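# Pull out and quarter-turn the yellow rod near right arm

## Task

Take the yellow rod that sits closest to the right arm, draw it outward until it stops, rotate it by 90 degrees so its player figures end up horizontal, and finish with neither arm (nor a camera cable) in contact with that rod.

## Robot and tools

Robot: two six-joint arms, left_arm and right_arm, each with a parallel two-finger gripper and a fisheye wrist camera (cam_left_wrist on the left arm, cam_right_wrist on the right, both 672x504). The task is likely a table-football style rod, so expect pulling along the rod's axis, then twisting it.

Frames: the scene frame has its origin at table-top height, halfway between the nominal arm bases, with +z up, +x out over the table and +y toward left_arm. Image left and right do not follow arm names. Each gripper's reported end_effector_position (metres) and end_effector_quat_wxyz are in that arm's own base frame. Calibrated bases in the scene frame: left_arm at (-0.028, +0.289, +0.027) with quat_wxyz (+1.000, 0, 0, -0.012); right_arm at (-0.040, -0.349, +0.007) with quat_wxyz (+1.000, 0, 0, +0.016); both have +z up. Reported hand positions can be a few centimetres off, more when stretched. The gripper's fingers point along its +z and open along its y; the reported point lies between the pads, about 1 cm short of the tips.

Row layout (used by execute_actions and move): one flat list of 14 numbers covering both arms, always all 14 even if one arm is idle. First left_arm: wrist pitch, shoulder, wrist yaw, wrist roll, elbow, waist, opening; then the same seven for right_arm. The six joint numbers are offsets in [-1, 1] measured from the arm's Joint targets as they stood when the action (or move) began, not from the previous row. Scale: 1.0 equals 2.224 rad for waist, shoulder and elbow, and 8.485 rad for the three wrist joints. Repeating an offset in a new action moves further. Sending 0 for all six joints re-commands the current targets. The opening number is absolute: +1 fully open, -1 shut; 0 is itself a command, so resend the current value to leave a gripper unchanged.

Joint ranges (rad): waist -2.618 to 3.054, shoulder 0.000 to 3.142, elbow 0.000 to 3.142, wrist pitch -1.571 to 1.571, wrist yaw -1.571 to 1.571, wrist roll -2.094 to 2.094. True ends may differ by up to 0.059 rad. An action aiming more than 0.059 rad beyond a range end is rejected for both arms; if the first action of a call fails, the whole call is rejected. Targets past a real end get clipped, and a line "joint sent to its limit" may appear.

Tools:
- execute_actions(actions, cameras): actions is a list of actions; each action is a list of up to 15 rows, one per 1/30 s step, the last row held to fill 15 steps. An empty list just reports state and images. cameras picks which images return (omit, null or ["all"] for all, [] for none).
- move(target, speed, blend, opening_speed, blocking, cameras): target is one 14-number row or up to 15 rows; every row's offsets count from the same starting Joint targets. All joints travel together, so grippers curve. speed is rad/s for the joint with farthest to go (0.01 to 12.57, default 0.5), one value or one per target. blend (rad) rounds corners between listed targets. opening_speed (0.2 or more per second on the -1..+1 scale) ramps the fingers. blocking=false returns after about 0.5 s while the motion continues. Moves never avoid obstacles or the other arm. The result adds a "move:" line: done, off_target, moving, held or fault, plus limits=held if steps were withheld.
- wait(seconds): 0 to 10, robot holds its last command.
- stop(): brakes a running move; needs room.
- zoom_image(camera, region): camera is cam_left_wrist or cam_right_wrist, region [x0, y0, x1, y1] in pixels, at most 504x504.
- read_manual(section): licence texts only.
- finished_scene(scene): give the current scene's number; irreversible.

Results: Joint positions and Joint velocities list each arm's joints in the row order above (rad, rad/s), then finger-pad gap (m; 0.094 open). "Joint targets" is what the next offsets count from. grip_measured is finger opening on the command scale. "joint command not followed" means a clearance check altered targets. Joint torques follow the same order; they are nonzero in free air, and numbers 2, 5, 6 wrap at ±28 N m. Calls with actions also list step-by-step joint positions. MOTOR HOT warns at 75 °C; at 90 °C the arm folds and idles; at 100 °C it drops.

Motion limits: each joint's target can lead its measured angle by at most 0.339 rad (big joints) or 2.2 rad (wrist joints), and targets that would shift the gripper over 200 mm get scaled back, so large moves take several actions.

Gripping: to release, command well above grip_measured. Closing past contact squeezes at the force limit (about 50-64 N per pad).

Avoid: fast impacts and pushing deep past contact; the two arms or grippers colliding or one gripping the other's fingers; letting go of anything still moving; long stretched holds or pushing at unreachable poses (heat). To end a push, command targets back past the measured positions. Before finishing, open and withdraw so nothing touches the rod.

Each tool is called after ">>>" as name(argument=value, ...), one argument or row to a line, values as JSON.

## Session

>>> execute_actions(
  actions=[],
)

Scene clock: 0.00 s.
left_arm: end_effector_position=(+0.4007, +0.0076, +0.1253) grip_measured=+1.000 end_effector_quat_wxyz=(+0.625, -0.028, +0.778, +0.057) | right_arm: end_effector_position=(+0.3999, -0.0295, +0.1148) grip_measured=+1.000 end_effector_quat_wxyz=(+0.608, +0.063, +0.791, -0.024)
Joint names: [wrist pitch, shoulder, wrist yaw, wrist roll, elbow, waist]
Joint positions: left_arm=[0.966 1.539 -0.191 0.014 0.356 -0.068 0.094] | right_arm=[0.914 1.54 0.071 0.059 0.363 -0.045 0.094]
Joint velocities: within noise
Joint torques (N m): no reading
Heat: left arm: 47 °C; right arm: 43 °C.
Joint targets: left_arm=[0.959 1.536 -0.192 0.014 0.359 -0.068] | right_arm=[0.904 1.537 0.071 0.060 0.366 -0.045]
Tool commands: left_gripper/opening=+1.0 right_gripper/opening=+1.0

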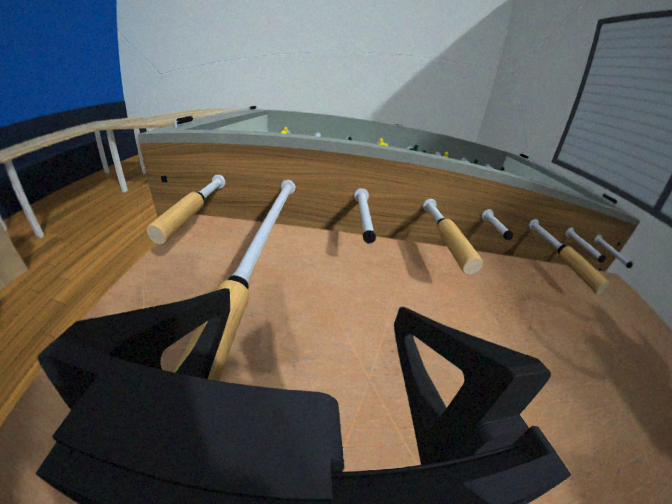

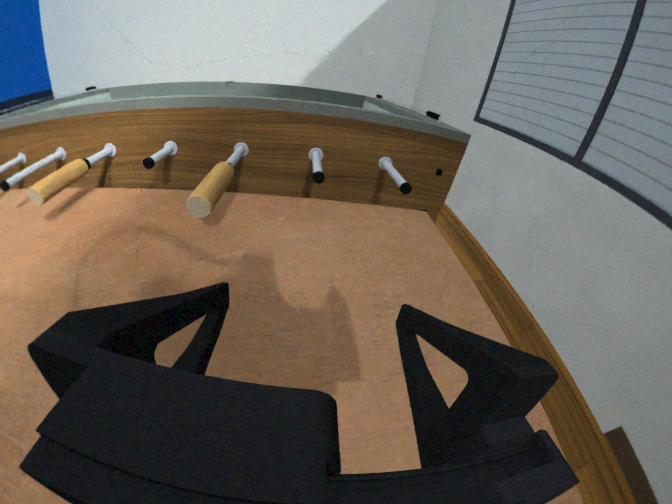

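>>> zoom_image(
  camera="cam_left_wrist",
  region=[220, 90, 640, 290],
)

>>> zoom_image(
  camera="cam_right_wrist",
  region=[0, 70, 480, 240],
)

Scaled by 1.200 from the camera's 672x504 image, which has a finer 960x720 frame.

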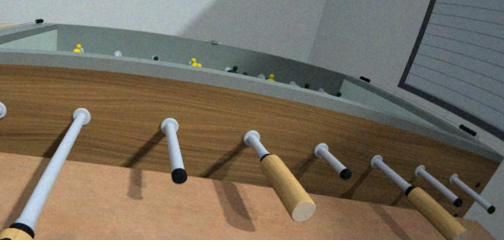

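Scaled by 1.050 from the camera's 672x504 image, which has a finer 960x720 frame.

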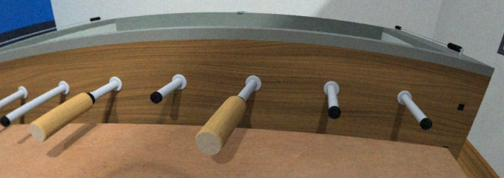

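>>> move(
  target=[0,0,0,0,0,0,1,0.0653,0.3561,0.0334,-0.0071,0.2274,0.1653,1],
  speed=0.8,
)

Scene clock: 73.50 s.
left_arm: end_effector_position=(+0.4007, +0.0076, +0.1253) grip_measured=+1.000 end_effector_quat_wxyz=(+0.625, -0.028, +0.778, +0.057) | right_arm: end_effector_position=(+0.5151, +0.1088, +0.0699) grip_measured=+1.000 end_effector_quat_wxyz=(+0.698, +0.008, +0.716, -0.012)
Joint names: [wrist pitch, shoulder, wrist yaw, wrist roll, elbow, waist]
Joint positions: left_arm=[0.966 1.539 -0.191 0.014 0.356 -0.068 0.094] | right_arm=[1.431 2.312 0.353 0.004 0.854 0.323 0.094]
Joint torques (N m): left_arm=[1.83 -6.37 -0.05 0.01 5.38 -0.05] | right_arm=[1.96 -7.86 0.02 -0.03 5.19 -0.03]
Heat: left arm: 46 °C; right arm: 44 °C.
Joint targets: left_arm=[0.959 1.536 -0.192 0.014 0.359 -0.068] | right_arm=[1.458 2.329 0.354 0.000 0.872 0.323]
move: done
camera_calibration:
cam_right_wrist: T_world_to_cam=[[-0.0732179, -0.979982, 0.185133, 0.122052], [-0.426458, -0.13704, -0.894066, 0.329781], [0.901539, -0.144413, -0.407887, -0.302327], [0, 0, 0, 1]] pos_world=[0.422133, 0.121142, 0.148935]

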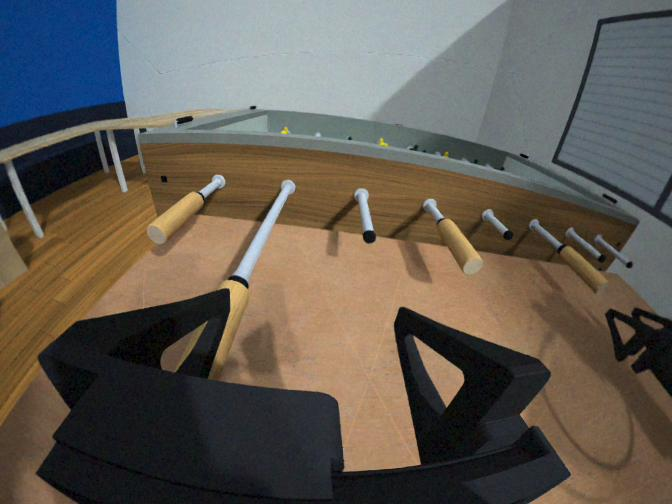

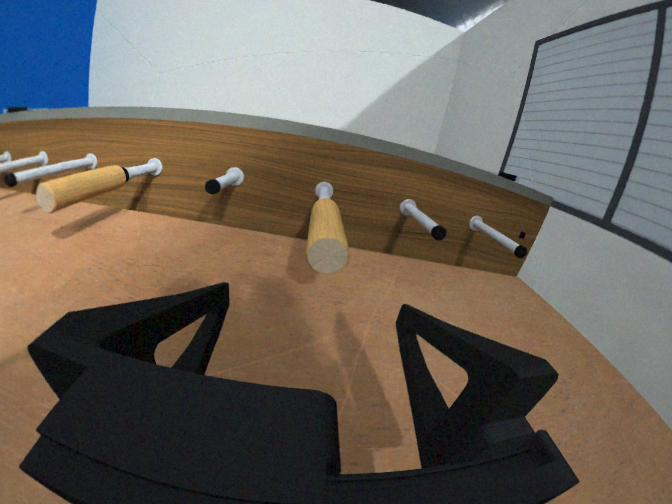

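>>> move(
  target=[0,0,0,0,0,0,1,-0.0345,0.0796,-0.009,0,0.2107,-0.0346,1],
  speed=0.4,
)

Scene clock: 96.87 s.
left_arm: end_effector_position=(+0.4007, +0.0076, +0.1253) grip_measured=+1.000 end_effector_quat_wxyz=(+0.625, -0.028, +0.778, +0.057) | right_arm: end_effector_position=(+0.6146, +0.1067, +0.0854) grip_measured=+1.000 end_effector_quat_wxyz=(+0.714, +0.018, +0.700, -0.011)
Joint names: [wrist pitch, shoulder, wrist yaw, wrist roll, elbow, waist]
Joint positions: left_arm=[0.966 1.539 -0.191 0.014 0.356 -0.068 0.094] | right_arm=[1.181 2.478 0.294 0.003 1.318 0.253 0.094]
Joint torques (N m): left_arm=[1.84 -6.35 -0.05 0.01 5.33 -0.03] | right_arm=[1.6 -9.35 -0.12 -0.04 7.02 -0.64]
Heat: left arm: 45 °C; right arm: 45 °C.
Joint targets: left_arm=[0.959 1.536 -0.192 0.014 0.359 -0.068] | right_arm=[1.165 2.506 0.278 0.000 1.340 0.246]
move: done
camera_calibration:
cam_right_wrist: T_world_to_cam=[[-0.0926492, -0.981436, 0.167928, 0.138028], [-0.385965, -0.120068, -0.914667, 0.360841], [0.917849, -0.149557, -0.367675, -0.39895], [0, 0, 0, 1]] pos_world=[0.518236, 0.119125, 0.160186]

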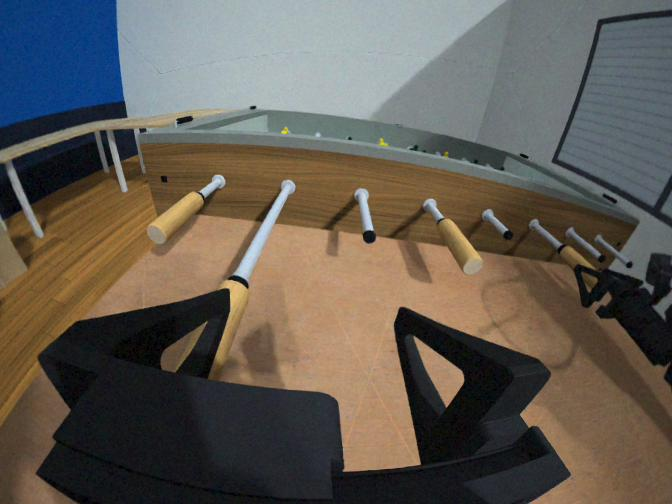

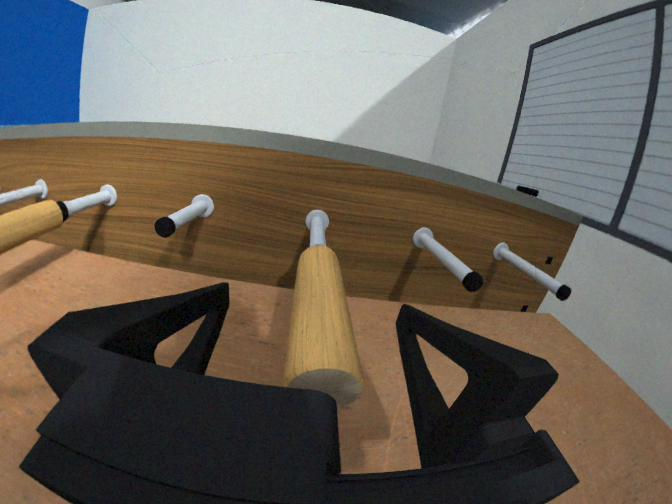

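>>> move(
  target=[0,0,0,0,0,0,1,0.002,0.0162,0,0,0,-0.002,1],
  speed=0.3,
  cameras=["cam_right_wrist"],
)

Scene clock: 108.07 s.
left_arm: end_effector_position=(+0.4007, +0.0076, +0.1253) grip_measured=+1.000 end_effector_quat_wxyz=(+0.625, -0.028, +0.778, +0.057) | right_arm: end_effector_position=(+0.6133, +0.1035, +0.0610) grip_measured=+1.000 end_effector_quat_wxyz=(+0.700, +0.015, +0.714, -0.017)
Joint names: [wrist pitch, shoulder, wrist yaw, wrist roll, elbow, waist]
Joint positions: left_arm=[0.966 1.539 -0.191 0.014 0.356 -0.068 0.094] | right_arm=[1.181 2.519 0.294 0.003 1.318 0.249 0.094]
Joint torques (N m): left_arm=[1.84 -6.34 -0.04 0 5.31 -0.09] | right_arm=[1.74 -9.69 -0.12 -0.04 6.83 -0.64]
Heat: left arm: 45 °C; right arm: 44 °C.
Joint targets: left_arm=[0.959 1.536 -0.192 0.014 0.359 -0.068] | right_arm=[1.182 2.542 0.278 0.000 1.340 0.241]
move: done
camera_calibration:
cam_right_wrist: T_world_to_cam=[[-0.0898559, -0.979283, 0.181471, 0.136154], [-0.422315, -0.127552, -0.89743, 0.359691], [0.901984, -0.157277, -0.402105, -0.394573], [0, 0, 0, 1]] pos_world=[0.520036, 0.117156, 0.139429]
Images, in order (width x height): cam_right_wrist 672x504.

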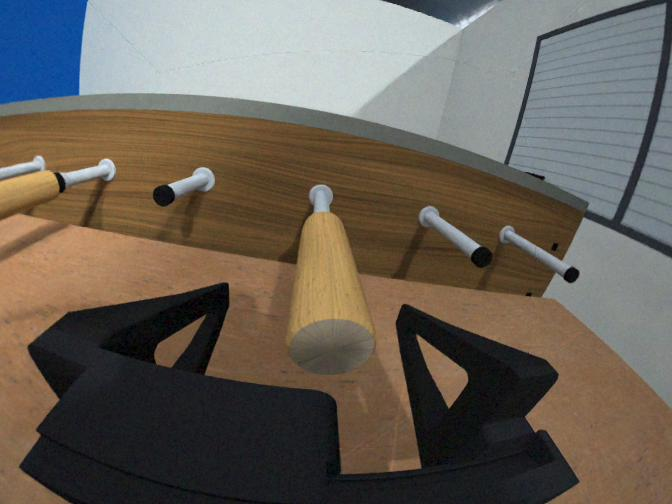

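>>> move(
  target=[0,0,0,0,0,0,1,0,-0.01,0,0,0,-0.001,1],
  speed=0.3,
  cameras=[],
)

>>> move(
  target=[0,0,0,0,0,0,1,0,0,0,0,0,0,-0.6],
  opening_speed=0.8,
  cameras=["cam_right_wrist"],
)

Scene clock: 118.67 s.
left_arm: end_effector_position=(+0.4007, +0.0076, +0.1253) grip_measured=+1.000 end_effector_quat_wxyz=(+0.625, -0.028, +0.778, +0.057) | right_arm: end_effector_position=(+0.6133, +0.1035, +0.0610) grip_measured=+1.000 end_effector_quat_wxyz=(+0.700, +0.015, +0.714, -0.017)
Joint names: [wrist pitch, shoulder, wrist yaw, wrist roll, elbow, waist]
Joint positions: left_arm=[0.966 1.539 -0.191 0.014 0.356 -0.068 0.094] | right_arm=[1.181 2.519 0.294 0.003 1.318 0.249 0.094]
Joint torques (N m): left_arm=[1.84 -6.35 -0.04 0.02 5.31 -0.06] | right_arm=[1.73 -11.41 -0.13 -0.04 6.84 -0.83]
Heat: left arm: 45 °C; right arm: 44 °C.
Joint targets: left_arm=[0.959 1.536 -0.192 0.014 0.359 -0.068] | right_arm=[1.182 2.520 0.278 0.000 1.340 0.239]
move: done
No camera images: "cameras" was empty.

Scene clock: 120.87 s.
left_arm: end_effector_position=(+0.4007, +0.0076, +0.1253) grip_measured=+1.000 end_effector_quat_wxyz=(+0.625, -0.028, +0.778, +0.057) | right_arm: end_effector_position=(+0.6136, +0.1029, +0.0611) grip_measured=-0.316 end_effector_quat_wxyz=(+0.700, +0.015, +0.714, -0.016)
Joint names: [wrist pitch, shoulder, wrist yaw, wrist roll, elbow, waist]
Joint positions: left_arm=[0.966 1.539 -0.191 0.014 0.356 -0.068 0.094] | right_arm=[1.181 2.519 0.289 0.003 1.318 0.246 0.032]
Joint torques (N m): left_arm=[1.83 -6.37 -0.04 0.01 5.33 -0.05] | right_arm=[1.74 -11.43 -0.08 -0.03 6.84 -0.62]
Heat: left arm: 45 °C; right arm: 44 °C.
Joint targets: left_arm=[0.959 1.536 -0.192 0.014 0.359 -0.068] | right_arm=[1.182 2.520 0.278 0.000 1.340 0.239]
move: done
camera_calibration:
cam_right_wrist: T_world_to_cam=[[-0.0880246, -0.979473, 0.181339, 0.134358], [-0.421771, -0.128274, -0.897583, 0.35957], [0.902419, -0.155493, -0.401822, -0.395326], [0, 0, 0, 1]] pos_world=[0.520233, 0.116253, 0.139529]
Images, in order (width x height): cam_right_wrist 672x504.

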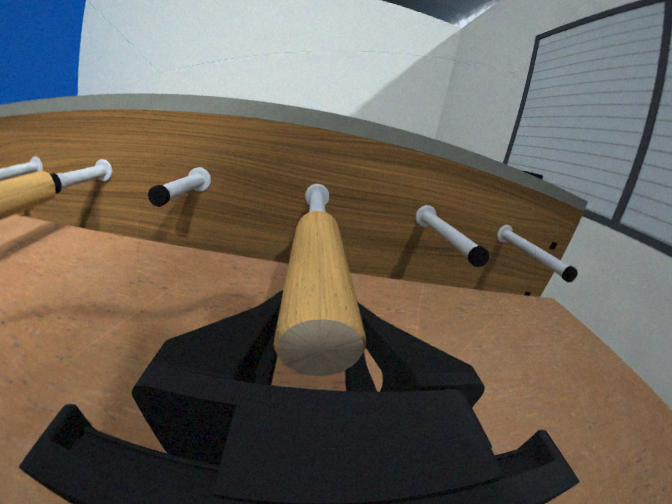

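>>> move(
  target=[
    [0,0,0,0,0,0,1,0,0,0,0,0,0,0.3],
    [0,0,0,0,0,0,1,0,-0.018,0,0,0,0,0.3],
  ],
  opening_speed=1.5,
  cameras=["cam_right_wrist"],
)

Scene clock: 130.23 s.
left_arm: end_effector_position=(+0.4007, +0.0076, +0.1253) grip_measured=+1.000 end_effector_quat_wxyz=(+0.625, -0.028, +0.778, +0.057) | right_arm: end_effector_position=(+0.6143, +0.1030, +0.0692) grip_measured=+0.298 end_effector_quat_wxyz=(+0.705, +0.016, +0.709, -0.015)
Joint names: [wrist pitch, shoulder, wrist yaw, wrist roll, elbow, waist]
Joint positions: left_arm=[0.966 1.539 -0.191 0.014 0.356 -0.068 0.094] | right_arm=[1.182 2.506 0.289 0.003 1.318 0.246 0.061]
Joint torques (N m): left_arm=[1.84 -6.39 -0.04 0.01 5.34 -0.03] | right_arm=[1.71 -13.75 -0.09 -0.04 6.93 -0.64]
Heat: left arm: 45 °C; right arm: 45 °C.
Joint targets: left_arm=[0.959 1.536 -0.192 0.014 0.359 -0.068] | right_arm=[1.182 2.480 0.278 0.000 1.340 0.239]
move: done
camera_calibration:
cam_right_wrist: T_world_to_cam=[[-0.0905144, -0.980096, 0.176687, 0.13503], [-0.40946, -0.125102, -0.90371, 0.359593], [0.907827, -0.154145, -0.389986, -0.396925], [0, 0, 0, 1]] pos_world=[0.5198, 0.116144, 0.146314]
Images, in order (width x height): cam_right_wrist 672x504.

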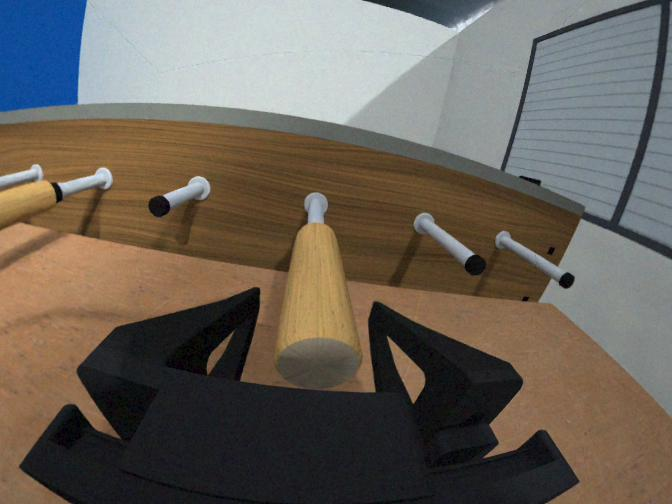

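>>> move(
  target=[
    [0,0,0,0,0,0,1,0,0,0,0,0,0,-0.6],
    [0,0,0,0,0,0,1,0,0,0,0.1851,0,0,-0.6],
  ],
  opening_speed=0.8,
  speed=0.7,
)

Scene clock: 142.70 s.
left_arm: end_effector_position=(+0.4007, +0.0076, +0.1253) grip_measured=+1.000 end_effector_quat_wxyz=(+0.625, -0.028, +0.778, +0.057) | right_arm: end_effector_position=(+0.6146, +0.1073, +0.0732) grip_measured=-0.304 end_effector_quat_wxyz=(+0.510, +0.500, +0.498, +0.492)
Joint names: [wrist pitch, shoulder, wrist yaw, wrist roll, elbow, waist]
Joint positions: left_arm=[0.966 1.539 -0.191 0.014 0.356 -0.068 0.094] | right_arm=[1.187 2.501 0.266 1.554 1.318 0.246 0.033]
Joint torques (N m): left_arm=[1.84 -6.35 -0.05 0.01 5.33 -0.05] | right_arm=[1.68 -13.26 0.18 0.19 6.93 -0.64]
Heat: left arm: 45 °C; right arm: 47 °C.
Joint targets: left_arm=[0.959 1.536 -0.192 0.014 0.359 -0.068] | right_arm=[1.182 2.480 0.278 1.570 1.340 0.239]
move: done
camera_calibration:
cam_right_wrist: T_world_to_cam=[[-0.0492265, -0.192334, -0.980094, 0.11325], [-0.380629, 0.910846, -0.159628, 0.180528], [0.923417, 0.365194, -0.118046, -0.480276], [0, 0, 0, 1]] pos_world=[0.517784, 0.032743, 0.0831184]

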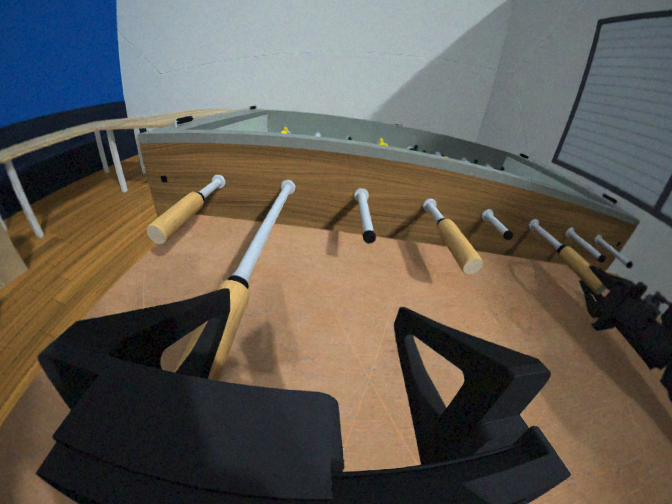

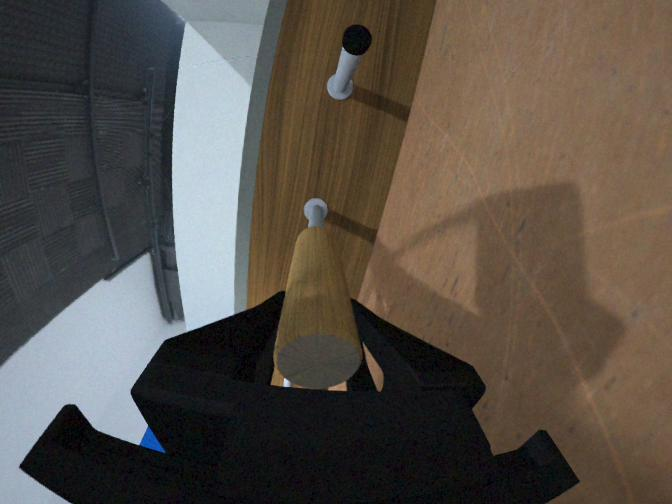

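>>> move(
  target=[
    [0,0,0,0,0,0,1,0,0,0,0,0,0,-0.07],
    [0,0,0,0,0,0,1,0.0144,-0.0425,0.0051,0,-0.1043,0.0173,-0.07],
  ],
  opening_speed=0.6,
  speed=0.3,
)

Scene clock: 164.30 s.
left_arm: end_effector_position=(+0.4007, +0.0076, +0.1253) grip_measured=+1.000 end_effector_quat_wxyz=(+0.625, -0.028, +0.778, +0.057) | right_arm: end_effector_position=(+0.5762, +0.1046, +0.0742) grip_measured=-0.072 end_effector_quat_wxyz=(+0.509, +0.511, +0.493, +0.487)
Joint names: [wrist pitch, shoulder, wrist yaw, wrist roll, elbow, waist]
Joint positions: left_arm=[0.966 1.539 -0.191 0.014 0.356 -0.068 0.094] | right_arm=[1.276 2.411 0.311 1.569 1.125 0.271 0.044]
Joint torques (N m): left_arm=[1.85 -6.32 -0.04 0.01 5.33 -0.06] | right_arm=[1.97 -12.7 0.15 0.02 3.49 0.61]
Heat: left arm: 45 °C; right arm: 48 °C.
Joint targets: left_arm=[0.959 1.536 -0.192 0.014 0.359 -0.068] | right_arm=[1.304 2.385 0.321 1.570 1.109 0.278]
move: done
camera_calibration:
cam_right_wrist: T_world_to_cam=[[-0.0652616, -0.18003, -0.981494, 0.119979], [-0.363617, 0.920254, -0.14462, 0.156744], [0.92926, 0.34745, -0.125519, -0.444683], [0, 0, 0, 1]] pos_world=[0.478051, 0.0318609, 0.0846108]

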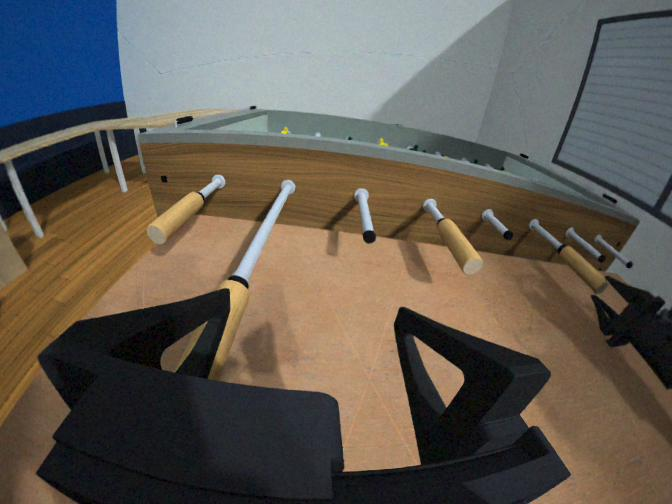

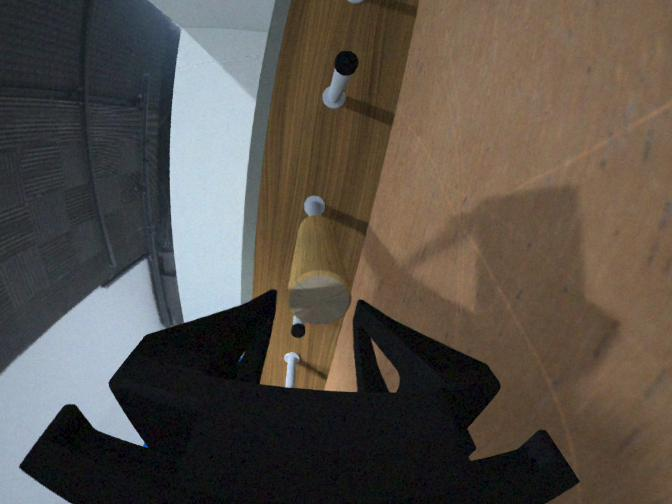

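>>> move(
  target=[
    [0,0,0,0,0,0,1,0.0144,-0.0425,0.0051,0,-0.1043,0.0173,-0.07],
    [0,0,0,0,0,0,1,-0.0471,-0.3813,-0.0184,-0.185,-0.3341,-0.0351,1],
    [0,0,0,0,0,0,1,-0.2363,0.0391,-0.0184,-0.185,0.5683,-0.0337,1],
  ],
  speed=[0.3,0.9,0.9],
)

Scene clock: 202.43 s.
left_arm: end_effector_position=(+0.4007, +0.0076, +0.1253) grip_measured=+1.000 end_effector_quat_wxyz=(+0.625, -0.028, +0.778, +0.057) | right_arm: end_effector_position=(+0.6372, +0.1037, +0.1468) grip_measured=+0.998 end_effector_quat_wxyz=(+0.384, -0.061, +0.920, -0.040)
Joint names: [wrist pitch, shoulder, wrist yaw, wrist roll, elbow, waist]
Joint positions: left_arm=[0.966 1.539 -0.191 0.014 0.356 -0.068 0.094] | right_arm=[-0.688 2.445 0.175 0.004 2.34 0.208 0.094]
Joint torques (N m): left_arm=[1.84 -6.37 -0.05 0 5.37 -0.09] | right_arm=[1.23 -10.96 0.02 -0.03 9.69 -0.46]
Heat: left arm: 44 °C; right arm: 47 °C.
Joint targets: left_arm=[0.959 1.536 -0.192 0.014 0.359 -0.068] | right_arm=[-0.701 2.472 0.165 0.001 2.373 0.202]
move: done
camera_calibration:
cam_right_wrist: T_world_to_cam=[[0.169189, -0.94537, 0.27866, -0.0598908], [-0.90381, -0.261581, -0.338678, 0.685463], [0.393068, -0.194555, -0.898691, 0.0193971], [0, 0, 0, 1]] pos_world=[0.622037, 0.126459, 0.266273]

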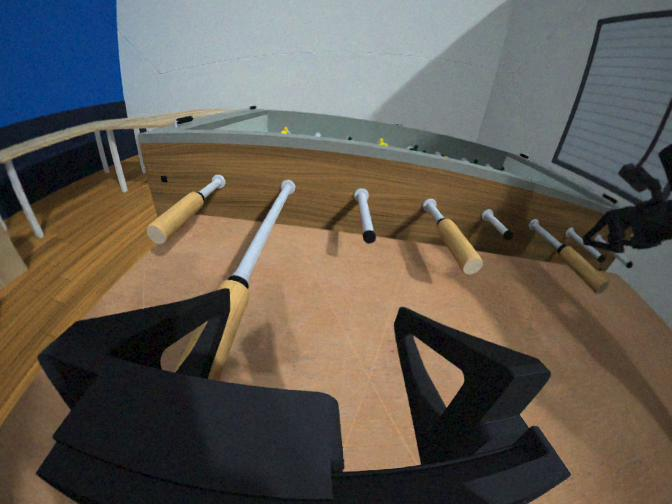

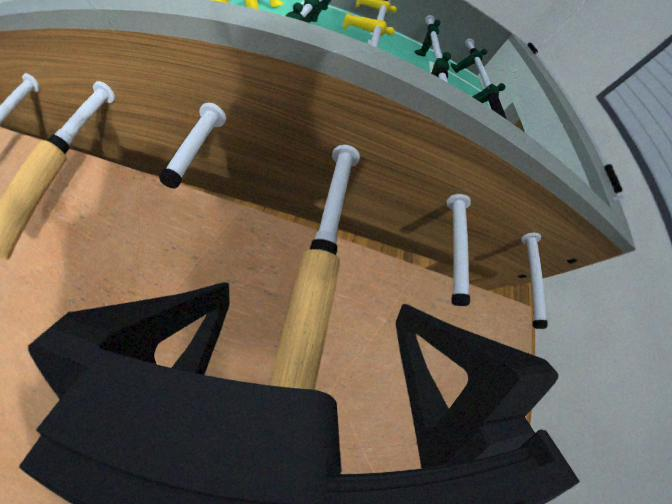

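>>> zoom_image(
  camera="cam_right_wrist",
  region=[200, 0, 560, 180],
)

Scaled by 1.400 from the camera's 672x504 image, which has a finer 960x720 frame.

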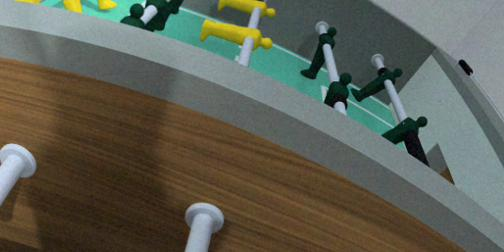

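>>> move(
  target=[0,0,0,0,0,0,1,0.0334,0.0077,0,0,-0.1264,0,1],
  speed=0.25,
  cameras=["cam_right_wrist"],
)

Scene clock: 218.47 s.
left_arm: end_effector_position=(+0.4007, +0.0076, +0.1253) grip_measured=+1.000 end_effector_quat_wxyz=(+0.625, -0.028, +0.778, +0.057) | right_arm: end_effector_position=(+0.6433, +0.1050, +0.0813) grip_measured=+0.998 end_effector_quat_wxyz=(+0.390, -0.060, +0.918, -0.040)
Joint names: [wrist pitch, shoulder, wrist yaw, wrist roll, elbow, waist]
Joint positions: left_arm=[0.966 1.539 -0.191 0.014 0.356 -0.068 0.094] | right_arm=[-0.425 2.467 0.175 0.004 2.11 0.208 0.094]
Joint torques (N m): left_arm=[1.83 -6.35 -0.04 0.01 5.35 -0.03] | right_arm=[1.5 -11.4 0.02 -0.03 5.85 -0.46]
Heat: left arm: 44 °C; right arm: 47 °C.
Joint targets: left_arm=[0.959 1.536 -0.192 0.014 0.359 -0.068] | right_arm=[-0.417 2.490 0.165 0.001 2.092 0.202]
move: done
camera_calibration:
cam_right_wrist: T_world_to_cam=[[0.165963, -0.946067, 0.278233, -0.0392681], [-0.899841, -0.26071, -0.349739, 0.667351], [0.403414, -0.192322, -0.894578, -0.0487845], [0, 0, 0, 1]] pos_world=[0.626707, 0.127453, 0.200683]
Images, in order (width x height): cam_right_wrist 672x504.

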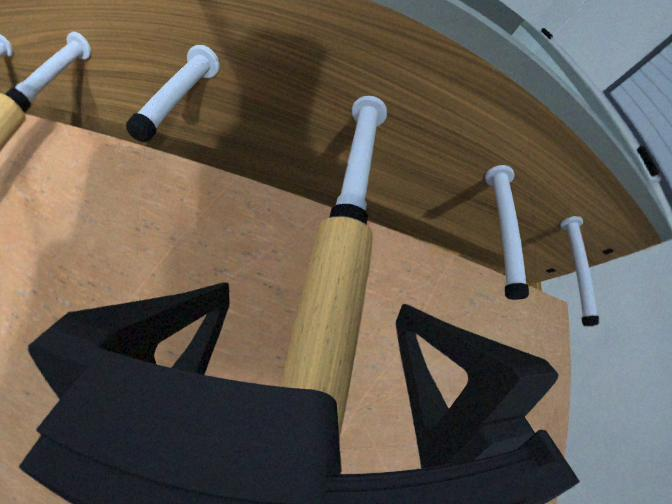

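>>> move(
  target=[
    [0,0,0,0,0,0,1,0,0.012,0,0,-0.003,-0.001,1],
    [0,0,0,0,0,0,1,0,0.012,0,0,-0.003,-0.001,-0.6],
  ],
  speed=0.25,
  opening_speed=0.8,
  cameras=["cam_right_wrist"],
)

Scene clock: 226.47 s.
left_arm: end_effector_position=(+0.4007, +0.0076, +0.1253) grip_measured=+1.000 end_effector_quat_wxyz=(+0.625, -0.028, +0.778, +0.057) | right_arm: end_effector_position=(+0.6423, +0.0998, +0.0645) grip_measured=-0.290 end_effector_quat_wxyz=(+0.379, -0.044, +0.923, -0.045)
Joint names: [wrist pitch, shoulder, wrist yaw, wrist roll, elbow, waist]
Joint positions: left_arm=[0.966 1.539 -0.191 0.014 0.356 -0.068 0.094] | right_arm=[-0.42 2.491 0.194 0.033 2.104 0.206 0.033]
Joint torques (N m): left_arm=[1.84 -6.34 -0.04 0.01 5.31 -0.08] | right_arm=[1.4 -11.34 -0.18 -0.39 5.72 -0.43]
Heat: left arm: 44 °C; right arm: 47 °C.
Joint targets: left_arm=[0.959 1.536 -0.192 0.014 0.359 -0.068] | right_arm=[-0.417 2.516 0.165 0.001 2.085 0.201]
move: done
camera_calibration:
cam_right_wrist: T_world_to_cam=[[0.137327, -0.952053, 0.273378, -0.0201182], [-0.915858, -0.227168, -0.331057, 0.665022], [0.377286, -0.204913, -0.903142, -0.0458246], [0, 0, 0, 1]] pos_world=[0.629117, 0.122528, 0.184274]
Images, in order (width x height): cam_right_wrist 672x504.

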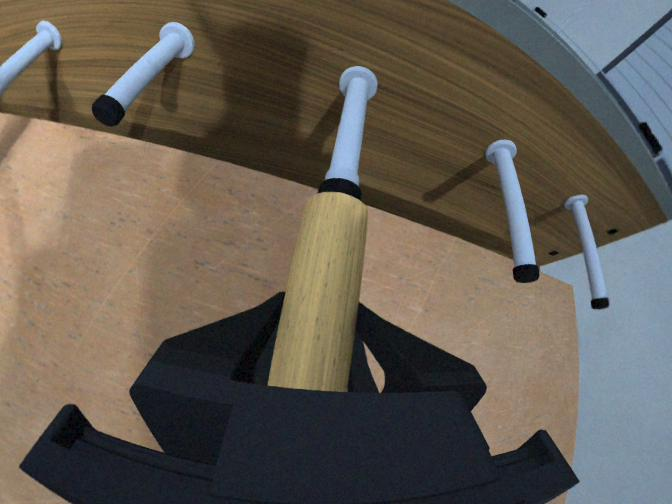

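>>> move(
  target=[
    [0,0,0,0,0,0,1,0.0225,-0.1165,0.0026,0,-0.1996,0.0135,-0.6],
    [0,0,0,0,0,0,1,0.0349,-0.1933,0.0052,0,-0.3237,0.0274,-0.6],
  ],
  speed=0.3,
  blend=0.03,
)

Scene clock: 249.83 s.
left_arm: end_effector_position=(+0.4007, +0.0076, +0.1253) grip_measured=+1.000 end_effector_quat_wxyz=(+0.625, -0.028, +0.778, +0.057) | right_arm: end_effector_position=(+0.5418, +0.0975, +0.0589) grip_measured=-0.297 end_effector_quat_wxyz=(+0.387, -0.043, +0.919, -0.051)
Joint names: [wrist pitch, shoulder, wrist yaw, wrist roll, elbow, waist]
Joint positions: left_arm=[0.966 1.539 -0.191 0.014 0.356 -0.068 0.094] | right_arm=[-0.091 2.101 0.242 0.062 1.396 0.254 0.033]
Joint torques (N m): left_arm=[1.83 -6.37 -0.04 0 5.35 -0.08] | right_arm=[1.13 -11.51 -0.2 -0.68 4.41 0.68]
Heat: left arm: 44 °C; right arm: 46 °C.
Joint targets: left_arm=[0.959 1.536 -0.192 0.014 0.359 -0.068] | right_arm=[-0.121 2.086 0.209 0.000 1.365 0.261]
move: off_target (right_arm); right_arm: the wrist roll is farthest, 0.061 rad from its target
camera_calibration:
cam_right_wrist: T_world_to_cam=[[0.126498, -0.949955, 0.285628, -0.00202078], [-0.910825, -0.225289, -0.345894, 0.568541], [0.392933, -0.216402, -0.893741, -0.0213298], [0, 0, 0, 1]] pos_world=[0.526478, 0.121551, 0.178169]

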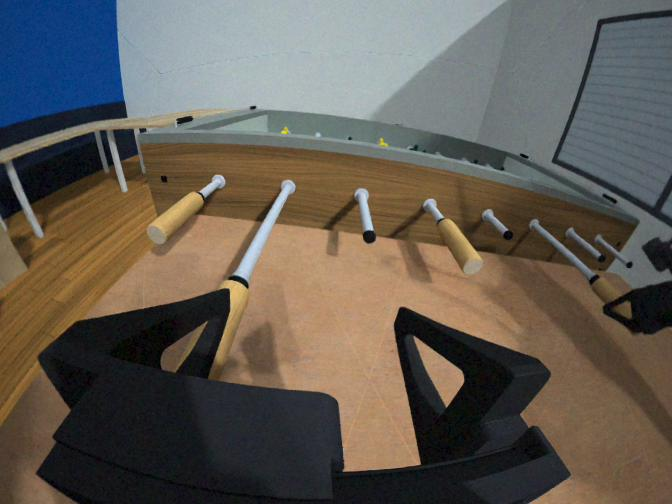

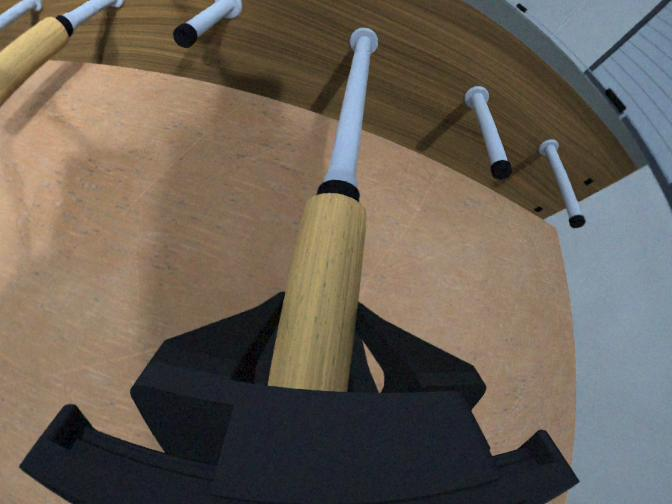

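>>> move(
  target=[0,0,0,0,0,0,1,0.0087,-0.0814,0.0033,0,-0.1054,0.0153,-0.6],
  speed=0.2,
  cameras=["cam_right_wrist"],
)

Scene clock: 256.70 s.
left_arm: end_effector_position=(+0.4007, +0.0076, +0.1253) grip_measured=+1.000 end_effector_quat_wxyz=(+0.625, -0.028, +0.778, +0.057) | right_arm: end_effector_position=(+0.5113, +0.1010, +0.0633) grip_measured=-0.300 end_effector_quat_wxyz=(+0.416, -0.042, +0.908, -0.043)
Joint names: [wrist pitch, shoulder, wrist yaw, wrist roll, elbow, waist]
Joint positions: left_arm=[0.966 1.539 -0.191 0.014 0.356 -0.068 0.094] | right_arm=[0.062 1.984 0.253 0.073 1.184 0.279 0.033]
Joint torques (N m): left_arm=[1.83 -6.35 -0.06 0.01 5.33 -0.03] | right_arm=[0.5 -15.65 -0.02 -0.79 2.59 1.52]
Heat: left arm: 44 °C; right arm: 47 °C.
Joint targets: left_arm=[0.959 1.536 -0.192 0.014 0.359 -0.068] | right_arm=[-0.047 1.905 0.237 0.001 1.130 0.296]
move: off_target (right_arm); right_arm: the wrist pitch is farthest, 0.110 rad from its target
camera_calibration:
cam_right_wrist: T_world_to_cam=[[0.118697, -0.953339, 0.277589, 0.00873765], [-0.885998, -0.227895, -0.40382, 0.534299], [0.448239, -0.198011, -0.871707, -0.0362644], [0, 0, 0, 1]] pos_world=[0.488606, 0.122913, 0.181724]
Images, in order (width x height): cam_right_wrist 672x504.

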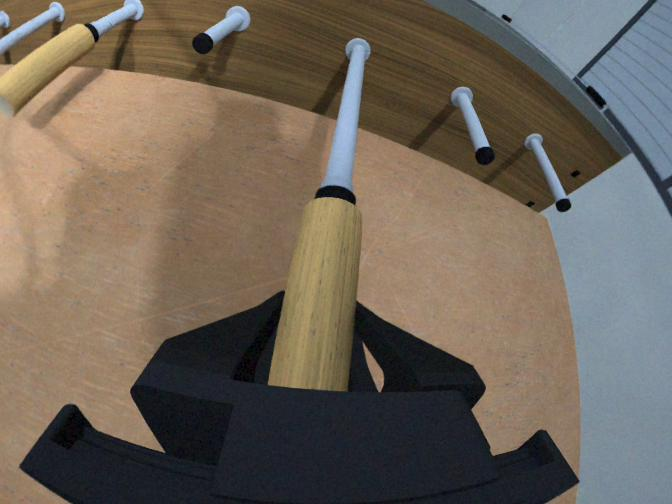

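>>> move(
  target=[0,0,0,0,0,0,1,0.003,-0.022,0.0013,0,-0.03,0.0065,-0.6],
  speed=0.15,
  cameras=["cam_right_wrist"],
)

Scene clock: 262.33 s.
left_arm: end_effector_position=(+0.4007, +0.0076, +0.1253) grip_measured=+1.000 end_effector_quat_wxyz=(+0.625, -0.028, +0.778, +0.057) | right_arm: end_effector_position=(+0.5101, +0.1006, +0.0656) grip_measured=-0.304 end_effector_quat_wxyz=(+0.434, -0.038, +0.899, -0.039)
Joint names: [wrist pitch, shoulder, wrist yaw, wrist roll, elbow, waist]
Joint positions: left_arm=[0.966 1.539 -0.191 0.014 0.356 -0.068 0.094] | right_arm=[0.138 1.969 0.253 0.074 1.136 0.279 0.033]
Joint torques (N m): left_arm=[1.83 -6.32 -0.05 0.02 5.33 -0.08] | right_arm=[0.1 -18.35 0.09 -0.8 1.2 2.82]
Heat: left arm: 43 °C; right arm: 49 °C.
Joint targets: left_arm=[0.959 1.536 -0.192 0.014 0.359 -0.068] | right_arm=[-0.022 1.857 0.248 0.001 1.064 0.310]
move: off_target (right_arm); right_arm: the wrist pitch is farthest, 0.160 rad from its target
camera_calibration:
cam_right_wrist: T_world_to_cam=[[0.106714, -0.956905, 0.270083, 0.0148774], [-0.86878, -0.221844, -0.442725, 0.527179], [0.483562, -0.187398, -0.855014, -0.053941], [0, 0, 0, 1]] pos_world=[0.482499, 0.121079, 0.183257]
Images, in order (width x height): cam_right_wrist 672x504.

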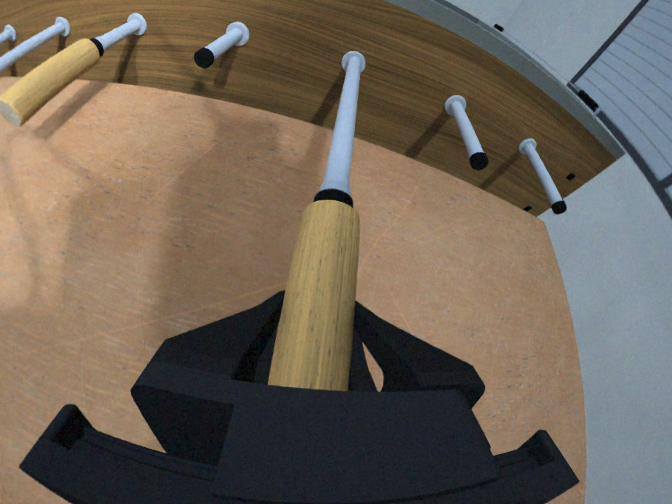

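>>> move(
  target=[
    [0,0,0,0,0,0,1,0.0189,0.0504,0,0.0086,0.0324,-0.0139,-0.6],
    [0,0,0,0,0,0,1,0.0189,0.0504,0,0.0086,0.0324,-0.0139,0.9],
    [0,0,0,0,0,0,1,0.0189,-0.085,0,0.0086,0.0324,-0.0139,0.9],
  ],
  speed=0.3,
  opening_speed=1.5,
)

Scene clock: 275.17 s.
left_arm: end_effector_position=(+0.4007, +0.0076, +0.1253) grip_measured=+1.000 end_effector_quat_wxyz=(+0.625, -0.028, +0.778, +0.057) | right_arm: end_effector_position=(+0.5052, +0.1000, +0.2097) grip_measured=+0.898 end_effector_quat_wxyz=(+0.556, -0.016, +0.831, -0.004)
Joint names: [wrist pitch, shoulder, wrist yaw, wrist roll, elbow, waist]
Joint positions: left_arm=[0.966 1.539 -0.191 0.014 0.356 -0.068 0.094] | right_arm=[0.141 1.681 0.247 0.077 1.136 0.278 0.089]
Joint torques (N m): left_arm=[1.84 -6.35 -0.04 0.01 5.33 -0.03] | right_arm=[1.64 -8.5 0.12 -0.04 7.32 0.1]
Heat: left arm: 43 °C; right arm: 49 °C.
Joint targets: left_arm=[0.959 1.536 -0.192 0.014 0.359 -0.068] | right_arm=[0.139 1.667 0.248 0.074 1.136 0.279]
move: done
camera_calibration:
cam_right_wrist: T_world_to_cam=[[0.042989, -0.977256, 0.207659, 0.0231222], [-0.710685, -0.175999, -0.681139, 0.552064], [0.702196, -0.118299, -0.702087, -0.0778808], [0, 0, 0, 1]] pos_world=[0.446037, 0.110546, 0.316552]

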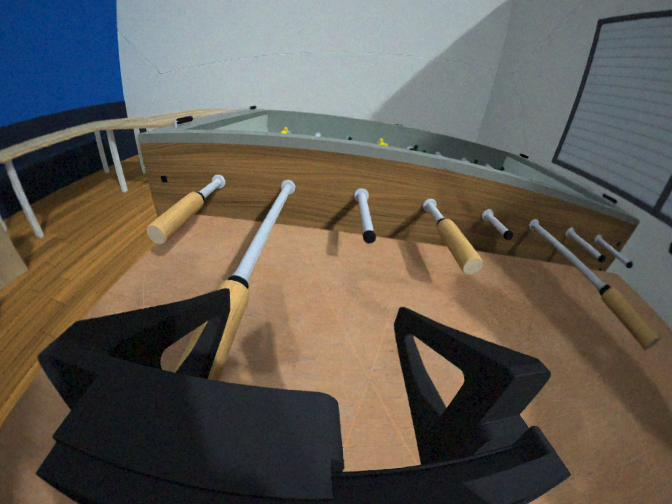

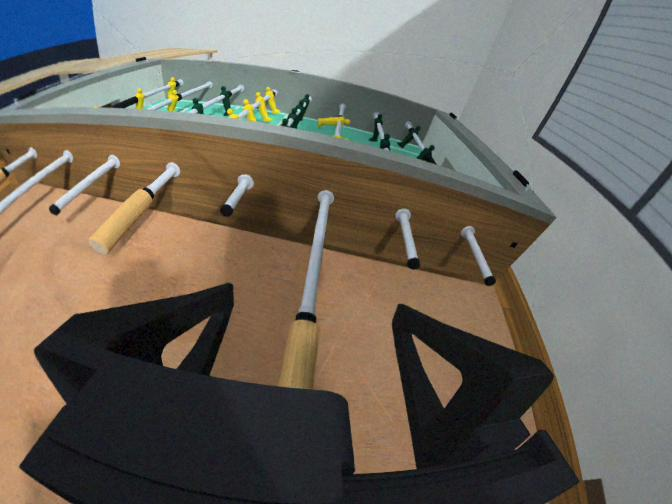

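>>> finished_scene(
  scene=1,
)

The scene is finished: the task was done.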